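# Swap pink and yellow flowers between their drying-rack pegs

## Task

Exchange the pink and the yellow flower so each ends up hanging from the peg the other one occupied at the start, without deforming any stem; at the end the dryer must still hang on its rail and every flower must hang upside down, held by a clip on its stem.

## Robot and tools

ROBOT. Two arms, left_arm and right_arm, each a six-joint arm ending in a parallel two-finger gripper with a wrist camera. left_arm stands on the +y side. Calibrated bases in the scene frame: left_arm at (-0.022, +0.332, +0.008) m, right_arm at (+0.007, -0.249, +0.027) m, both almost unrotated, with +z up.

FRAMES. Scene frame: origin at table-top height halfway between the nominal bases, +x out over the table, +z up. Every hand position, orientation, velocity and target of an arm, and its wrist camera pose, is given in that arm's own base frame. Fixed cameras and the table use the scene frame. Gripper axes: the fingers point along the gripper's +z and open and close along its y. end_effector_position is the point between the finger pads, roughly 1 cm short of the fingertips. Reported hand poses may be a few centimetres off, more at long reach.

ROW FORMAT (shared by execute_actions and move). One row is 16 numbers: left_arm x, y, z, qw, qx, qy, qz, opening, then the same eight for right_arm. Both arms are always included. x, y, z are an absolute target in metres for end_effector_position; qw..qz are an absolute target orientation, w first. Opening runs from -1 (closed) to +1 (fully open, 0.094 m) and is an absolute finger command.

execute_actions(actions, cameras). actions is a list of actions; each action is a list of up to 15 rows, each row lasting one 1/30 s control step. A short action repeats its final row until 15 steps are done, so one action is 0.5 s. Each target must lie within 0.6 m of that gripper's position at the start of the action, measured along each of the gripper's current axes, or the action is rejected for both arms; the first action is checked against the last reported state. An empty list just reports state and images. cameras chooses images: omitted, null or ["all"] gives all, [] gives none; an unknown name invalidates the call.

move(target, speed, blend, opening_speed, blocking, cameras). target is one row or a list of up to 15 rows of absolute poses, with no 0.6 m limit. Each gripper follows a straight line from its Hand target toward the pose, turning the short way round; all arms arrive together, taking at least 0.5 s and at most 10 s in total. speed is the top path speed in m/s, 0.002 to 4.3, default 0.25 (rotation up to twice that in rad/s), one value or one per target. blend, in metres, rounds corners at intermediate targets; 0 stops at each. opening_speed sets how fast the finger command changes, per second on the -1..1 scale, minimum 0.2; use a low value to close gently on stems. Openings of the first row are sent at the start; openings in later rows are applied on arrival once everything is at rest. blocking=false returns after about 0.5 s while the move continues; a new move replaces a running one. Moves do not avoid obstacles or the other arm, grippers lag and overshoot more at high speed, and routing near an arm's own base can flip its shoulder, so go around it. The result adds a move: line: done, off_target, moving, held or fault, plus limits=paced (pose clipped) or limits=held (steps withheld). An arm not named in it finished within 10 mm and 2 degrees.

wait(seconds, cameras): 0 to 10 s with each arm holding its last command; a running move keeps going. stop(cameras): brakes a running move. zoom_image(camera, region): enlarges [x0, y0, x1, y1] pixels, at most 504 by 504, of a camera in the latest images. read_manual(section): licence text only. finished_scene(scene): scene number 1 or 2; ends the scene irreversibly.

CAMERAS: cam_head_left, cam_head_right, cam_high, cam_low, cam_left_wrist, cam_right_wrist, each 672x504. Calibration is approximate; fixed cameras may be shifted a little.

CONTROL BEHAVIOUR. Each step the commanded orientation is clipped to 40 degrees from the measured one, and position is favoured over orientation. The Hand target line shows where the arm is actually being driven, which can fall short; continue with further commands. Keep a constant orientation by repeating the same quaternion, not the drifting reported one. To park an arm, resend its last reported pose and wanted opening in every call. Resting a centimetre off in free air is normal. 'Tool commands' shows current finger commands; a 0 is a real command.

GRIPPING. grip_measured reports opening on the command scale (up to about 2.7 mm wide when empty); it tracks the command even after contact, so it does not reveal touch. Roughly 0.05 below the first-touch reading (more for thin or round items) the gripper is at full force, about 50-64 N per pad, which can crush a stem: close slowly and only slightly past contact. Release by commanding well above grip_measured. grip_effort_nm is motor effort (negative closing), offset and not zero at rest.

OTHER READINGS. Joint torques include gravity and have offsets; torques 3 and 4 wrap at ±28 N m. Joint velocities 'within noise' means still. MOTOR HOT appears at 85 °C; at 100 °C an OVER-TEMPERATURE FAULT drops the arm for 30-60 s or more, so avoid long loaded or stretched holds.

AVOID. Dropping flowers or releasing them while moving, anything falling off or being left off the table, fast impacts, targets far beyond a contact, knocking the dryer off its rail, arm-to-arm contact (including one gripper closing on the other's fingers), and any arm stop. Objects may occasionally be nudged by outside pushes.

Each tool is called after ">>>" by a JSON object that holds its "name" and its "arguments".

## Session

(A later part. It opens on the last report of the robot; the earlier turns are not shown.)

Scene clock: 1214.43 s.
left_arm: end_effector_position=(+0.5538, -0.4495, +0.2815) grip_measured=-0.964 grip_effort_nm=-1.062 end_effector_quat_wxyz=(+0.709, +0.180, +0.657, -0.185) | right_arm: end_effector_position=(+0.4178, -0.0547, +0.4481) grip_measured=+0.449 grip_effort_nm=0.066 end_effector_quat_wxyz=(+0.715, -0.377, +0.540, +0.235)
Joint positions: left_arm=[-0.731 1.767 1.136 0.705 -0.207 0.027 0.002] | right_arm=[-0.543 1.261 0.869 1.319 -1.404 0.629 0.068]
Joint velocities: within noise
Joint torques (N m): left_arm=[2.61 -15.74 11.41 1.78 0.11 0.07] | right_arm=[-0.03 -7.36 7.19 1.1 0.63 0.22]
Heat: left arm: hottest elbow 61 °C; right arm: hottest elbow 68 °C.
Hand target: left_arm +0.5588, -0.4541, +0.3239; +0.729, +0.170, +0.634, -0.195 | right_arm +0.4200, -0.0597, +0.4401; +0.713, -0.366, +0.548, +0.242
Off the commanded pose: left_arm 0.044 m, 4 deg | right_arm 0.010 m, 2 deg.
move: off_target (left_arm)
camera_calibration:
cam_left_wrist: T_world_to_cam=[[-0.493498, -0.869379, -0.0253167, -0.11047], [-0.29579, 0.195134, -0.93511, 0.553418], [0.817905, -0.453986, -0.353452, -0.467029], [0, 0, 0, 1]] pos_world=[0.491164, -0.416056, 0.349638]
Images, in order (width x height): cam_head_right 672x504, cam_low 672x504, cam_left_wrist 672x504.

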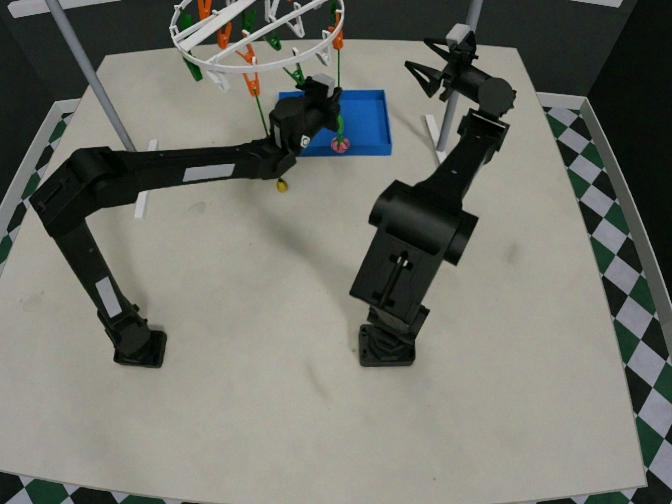

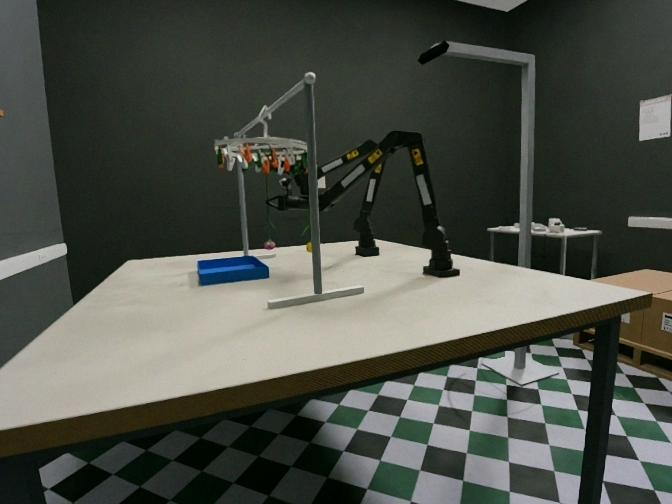

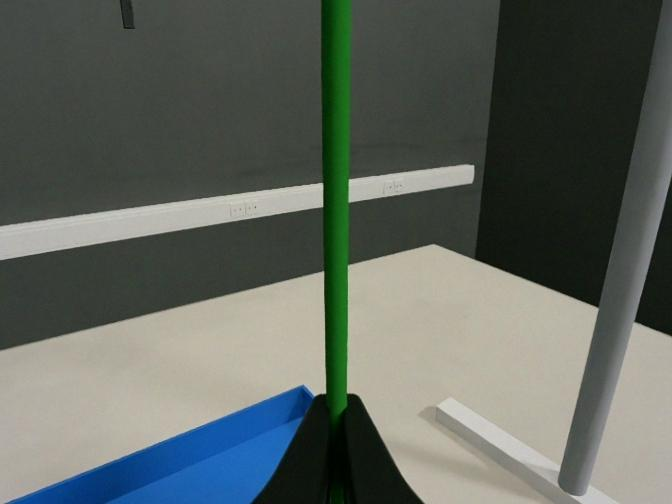

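>>> {"name": "move", "arguments": {"target": [[0.556,-0.452,0.295,0.7283,0.1699,0.6341,-0.1951,-1.0,0.42,-0.06,0.44,0.7135,-0.3668,0.5438,0.2457,0.45],[0.556,-0.452,0.295,0.7283,0.1699,0.6341,-0.1951,-0.3,0.42,-0.06,0.44,0.7135,-0.3668,0.5438,0.2457,0.45]], "speed": 0.05, "opening_speed": 0.8, "cameras": ["cam_low","cam_head_right","cam_left_wrist"]}}

>>> {"name": "zoom_image", "arguments": {"camera": "cam_low", "region": [230, 135, 320, 207]}}

Scene clock: 1219.67 s.
left_arm: end_effector_position=(+0.5530, -0.4487, +0.2928) grip_measured=-0.302 grip_effort_nm=0.046 end_effector_quat_wxyz=(+0.723, +0.172, +0.641, -0.192) | right_arm: end_effector_position=(+0.4173, -0.0544, +0.4462) grip_measured=+0.449 grip_effort_nm=0.076 end_effector_quat_wxyz=(+0.715, -0.376, +0.538, +0.240)
Joint positions: left_arm=[-0.731 1.767 1.136 0.752 -0.207 0.027 0.033] | right_arm=[-0.543 1.278 0.869 1.393 -1.404 0.69 0.068]
Joint velocities: within noise
Joint torques (N m): left_arm=[2.49 -13.1 8.53 2.92 0.1 0.07] | right_arm=[-0.09 -7.36 7.47 0.99 0.65 0.2]
Heat: left arm: hottest elbow 61 °C; right arm: hottest elbow 66 °C.
Hand target: left_arm +0.5559, -0.4519, +0.2950; +0.728, +0.170, +0.634, -0.195 | right_arm +0.4199, -0.0599, +0.4401; +0.714, -0.367, +0.544, +0.245
Off the commanded pose: left_arm 0.005 m, 1 deg | right_arm 0.009 m, 1 deg.
move: done
camera_calibration:
cam_left_wrist: T_world_to_cam=[[-0.492815, -0.87, -0.015299, -0.113537], [-0.262921, 0.165647, -0.950491, 0.536732], [0.829461, -0.464394, -0.310375, -0.485744], [0, 0, 0, 1]] pos_world=[0.488071, -0.413262, 0.357659]
Images, in order (width x height): cam_head_right 672x504, cam_low 672x504, cam_left_wrist 672x504.

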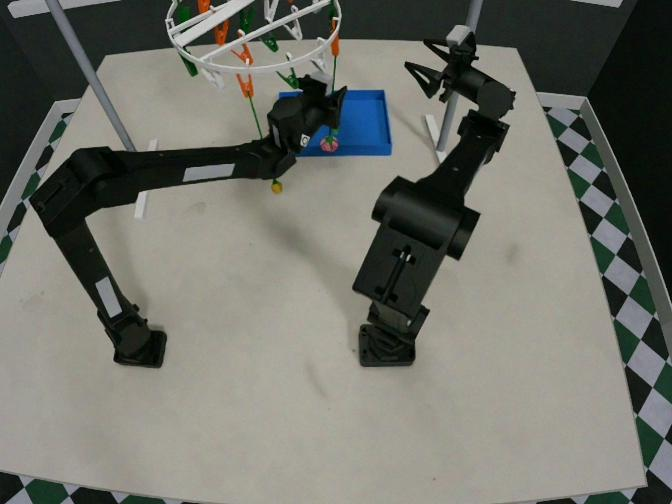

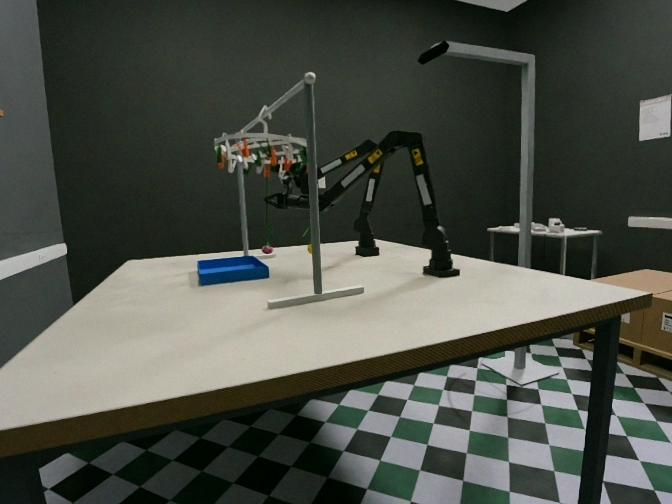

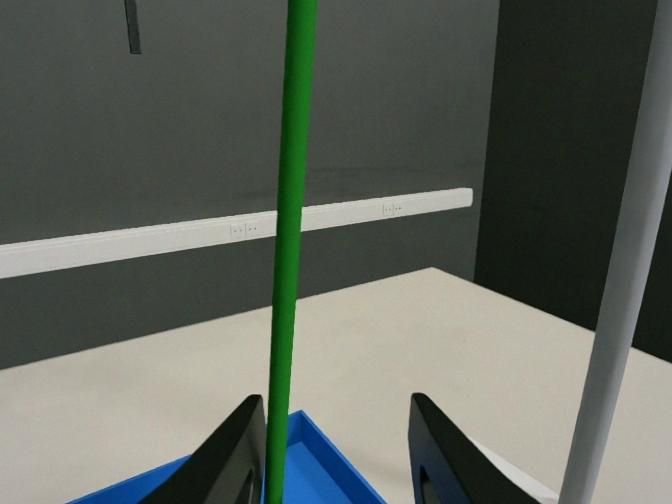

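Scaled by 5.600 from the camera's 672x504 image, which has a finer 960x720 frame.

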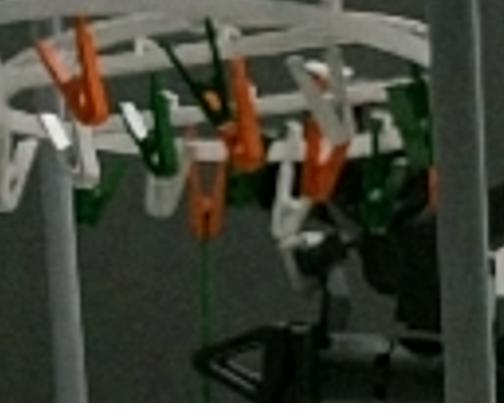

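>>> {"name": "move", "arguments": {"target": [[0.553,-0.449,0.290,0.7283,0.1699,0.6341,-0.1951,0.15,0.42,-0.06,0.44,0.7135,-0.3668,0.5438,0.2457,0.45],[0.514,-0.426,0.285,0.7283,0.1699,0.6341,-0.1951,0.15,0.42,-0.06,0.44,0.7135,-0.3668,0.5438,0.2457,0.45]], "speed": 0.08, "opening_speed": 0.8, "cameras": ["cam_head_left","cam_head_right","cam_left_wrist"]}}

Scene clock: 1226.60 s.
left_arm: end_effector_position=(+0.5204, -0.4231, +0.2682) grip_measured=+0.148 grip_effort_nm=0.051 end_effector_quat_wxyz=(+0.718, +0.173, +0.648, -0.188) | right_arm: end_effector_position=(+0.4173, -0.0544, +0.4461) grip_measured=+0.449 grip_effort_nm=0.071 end_effector_quat_wxyz=(+0.715, -0.376, +0.538, +0.240)
Joint positions: left_arm=[-0.738 1.712 0.99 0.825 -0.22 0.027 0.054] | right_arm=[-0.543 1.279 0.869 1.394 -1.404 0.691 0.068]
Joint velocities: within noise
Joint torques (N m): left_arm=[1.79 -14.27 7.21 2.86 -0.04 0.1] | right_arm=[-0.09 -7.3 7.46 1.01 0.64 0.21]
Heat: left arm: hottest elbow 61 °C; right arm: hottest elbow 64 °C.
Hand target: left_arm +0.5140, -0.4260, +0.2848; +0.728, +0.170, +0.634, -0.195 | right_arm +0.4199, -0.0599, +0.4401; +0.714, -0.367, +0.544, +0.245
Off the commanded pose: left_arm 0.018 m, 2 deg | right_arm 0.009 m, 1 deg.
move: off_target (left_arm)
camera_calibration:
cam_left_wrist: T_world_to_cam=[[-0.488047, -0.872634, -0.0178755, -0.110598], [-0.277636, 0.174628, -0.944682, 0.51046], [0.827483, -0.456086, -0.327502, -0.445353], [0, 0, 0, 1]] pos_world=[0.456267, -0.388772, 0.334391]
Images, in order (width x height): cam_head_left 672x504, cam_head_right 672x504, cam_left_wrist 672x504.

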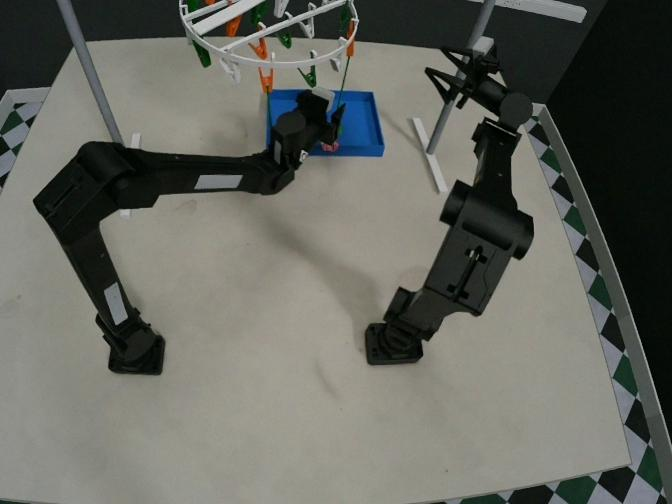

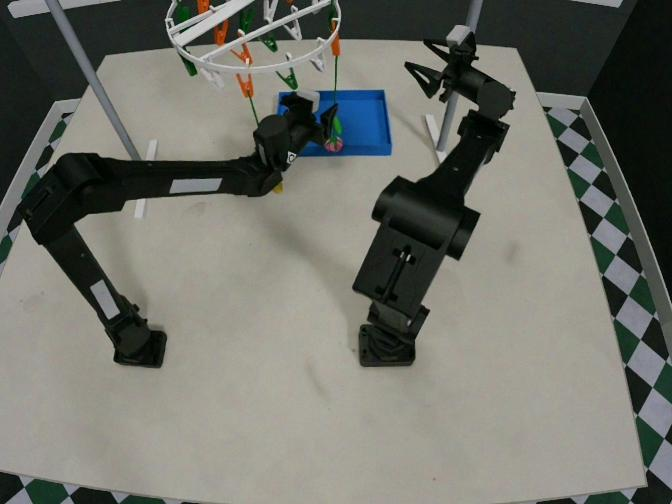

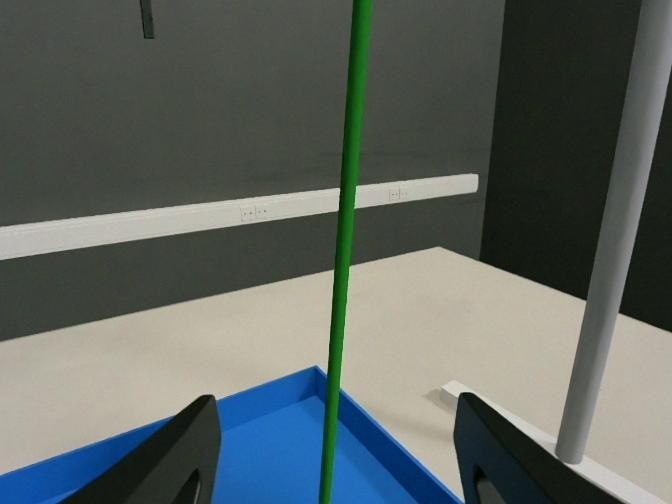

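>>> {"name": "move", "arguments": {"target": [[0.40,-0.43,0.27,0.7283,0.1699,0.6341,-0.1951,0.15,0.42,-0.06,0.44,0.7135,-0.3668,0.5438,0.2457,0.45],[0.30,-0.38,0.26,0.7283,0.1699,0.6341,-0.1951,0.15,0.42,-0.06,0.44,0.7135,-0.3668,0.5438,0.2457,0.45]], "speed": 0.15, "cameras": ["cam_low","cam_head_right","cam_right_wrist"]}}

>>> {"name": "zoom_image", "arguments": {"camera": "cam_low", "region": [200, 95, 360, 265]}}

>>> {"name": "zoom_image", "arguments": {"camera": "cam_head_right", "region": [160, 0, 360, 200]}}

Scene clock: 1235.23 s.
left_arm: end_effector_position=(+0.3048, -0.3802, +0.2491) grip_measured=+0.148 grip_effort_nm=0.046 end_effector_quat_wxyz=(+0.720, +0.174, +0.644, -0.188) | right_arm: end_effector_position=(+0.4173, -0.0544, +0.4461) grip_measured=+0.449 grip_effort_nm=0.071 end_effector_quat_wxyz=(+0.715, -0.376, +0.538, +0.240)
Joint positions: left_arm=[-1.082 1.381 0.502 1.009 -0.56 0.076 0.054] | right_arm=[-0.543 1.279 0.869 1.394 -1.404 0.691 0.068]
Joint velocities: within noise
Joint torques (N m): left_arm=[1.85 -8.29 6.11 2.77 -0.01 0.16] | right_arm=[0.03 -7.24 7.42 0.99 0.64 0.21]
Heat: left arm: hottest elbow 60 °C; right arm: hottest elbow 62 °C.
Hand target: left_arm +0.3002, -0.3799, +0.2599; +0.728, +0.170, +0.634, -0.195 | right_arm +0.4199, -0.0599, +0.4401; +0.714, -0.367, +0.544, +0.245
Off the commanded pose: left_arm 0.012 m, 2 deg | right_arm 0.009 m, 1 deg.
move: off_target (left_arm)
camera_calibration:
cam_right_wrist: T_world_to_cam=[[0.748892, -0.596199, 0.289322, -0.475109], [0.0422373, -0.392756, -0.918672, 0.412052], [0.661344, 0.700207, -0.26895, -0.0309704], [0, 0, 0, 1]] pos_world=[0.358883, -0.0997374, 0.507671]
Images, in order (width x height): cam_head_right 672x504, cam_low 672x504, cam_right_wrist 672x504.

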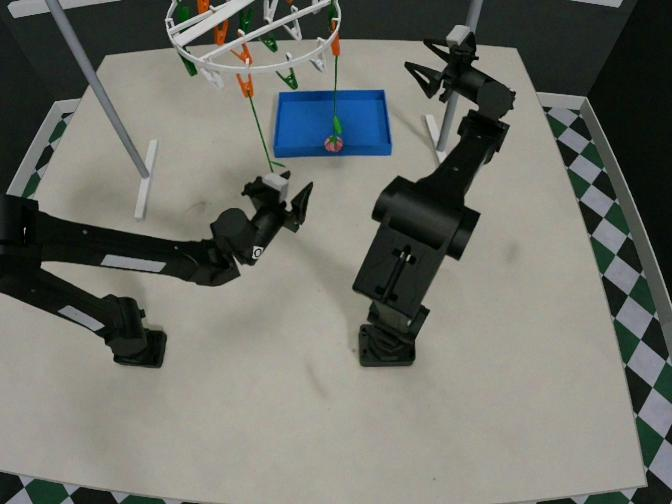

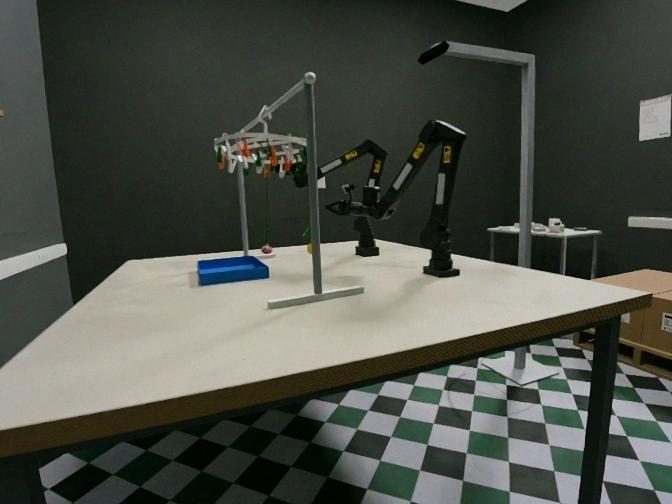

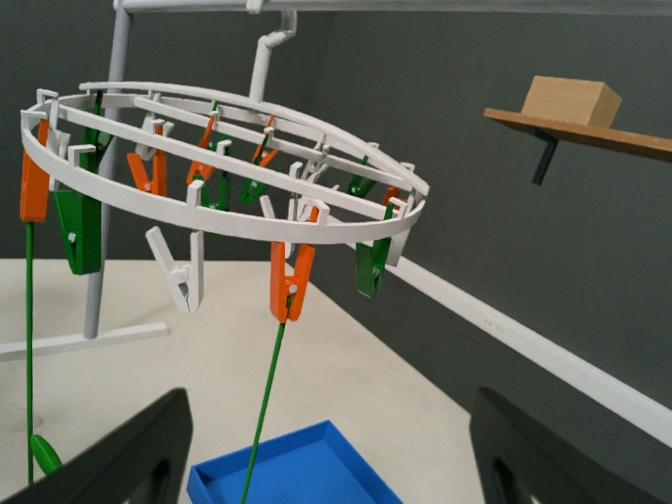

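Scaled by 2.965 from the camera's 672x504 image, which has a finer 960x720 frame.

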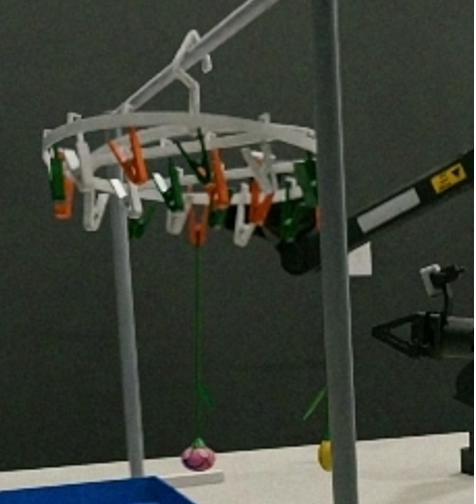

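Scaled by 2.520 from the camera's 672x504 image, which has a finer 960x720 frame.

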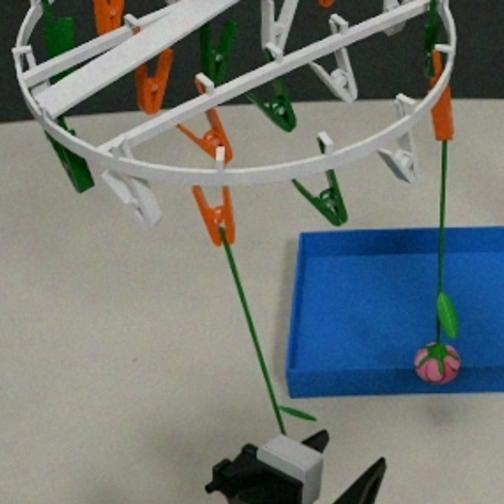

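>>> {"name": "finished_scene", "arguments": {"scene": 1}}

The scene is finished: the task was done.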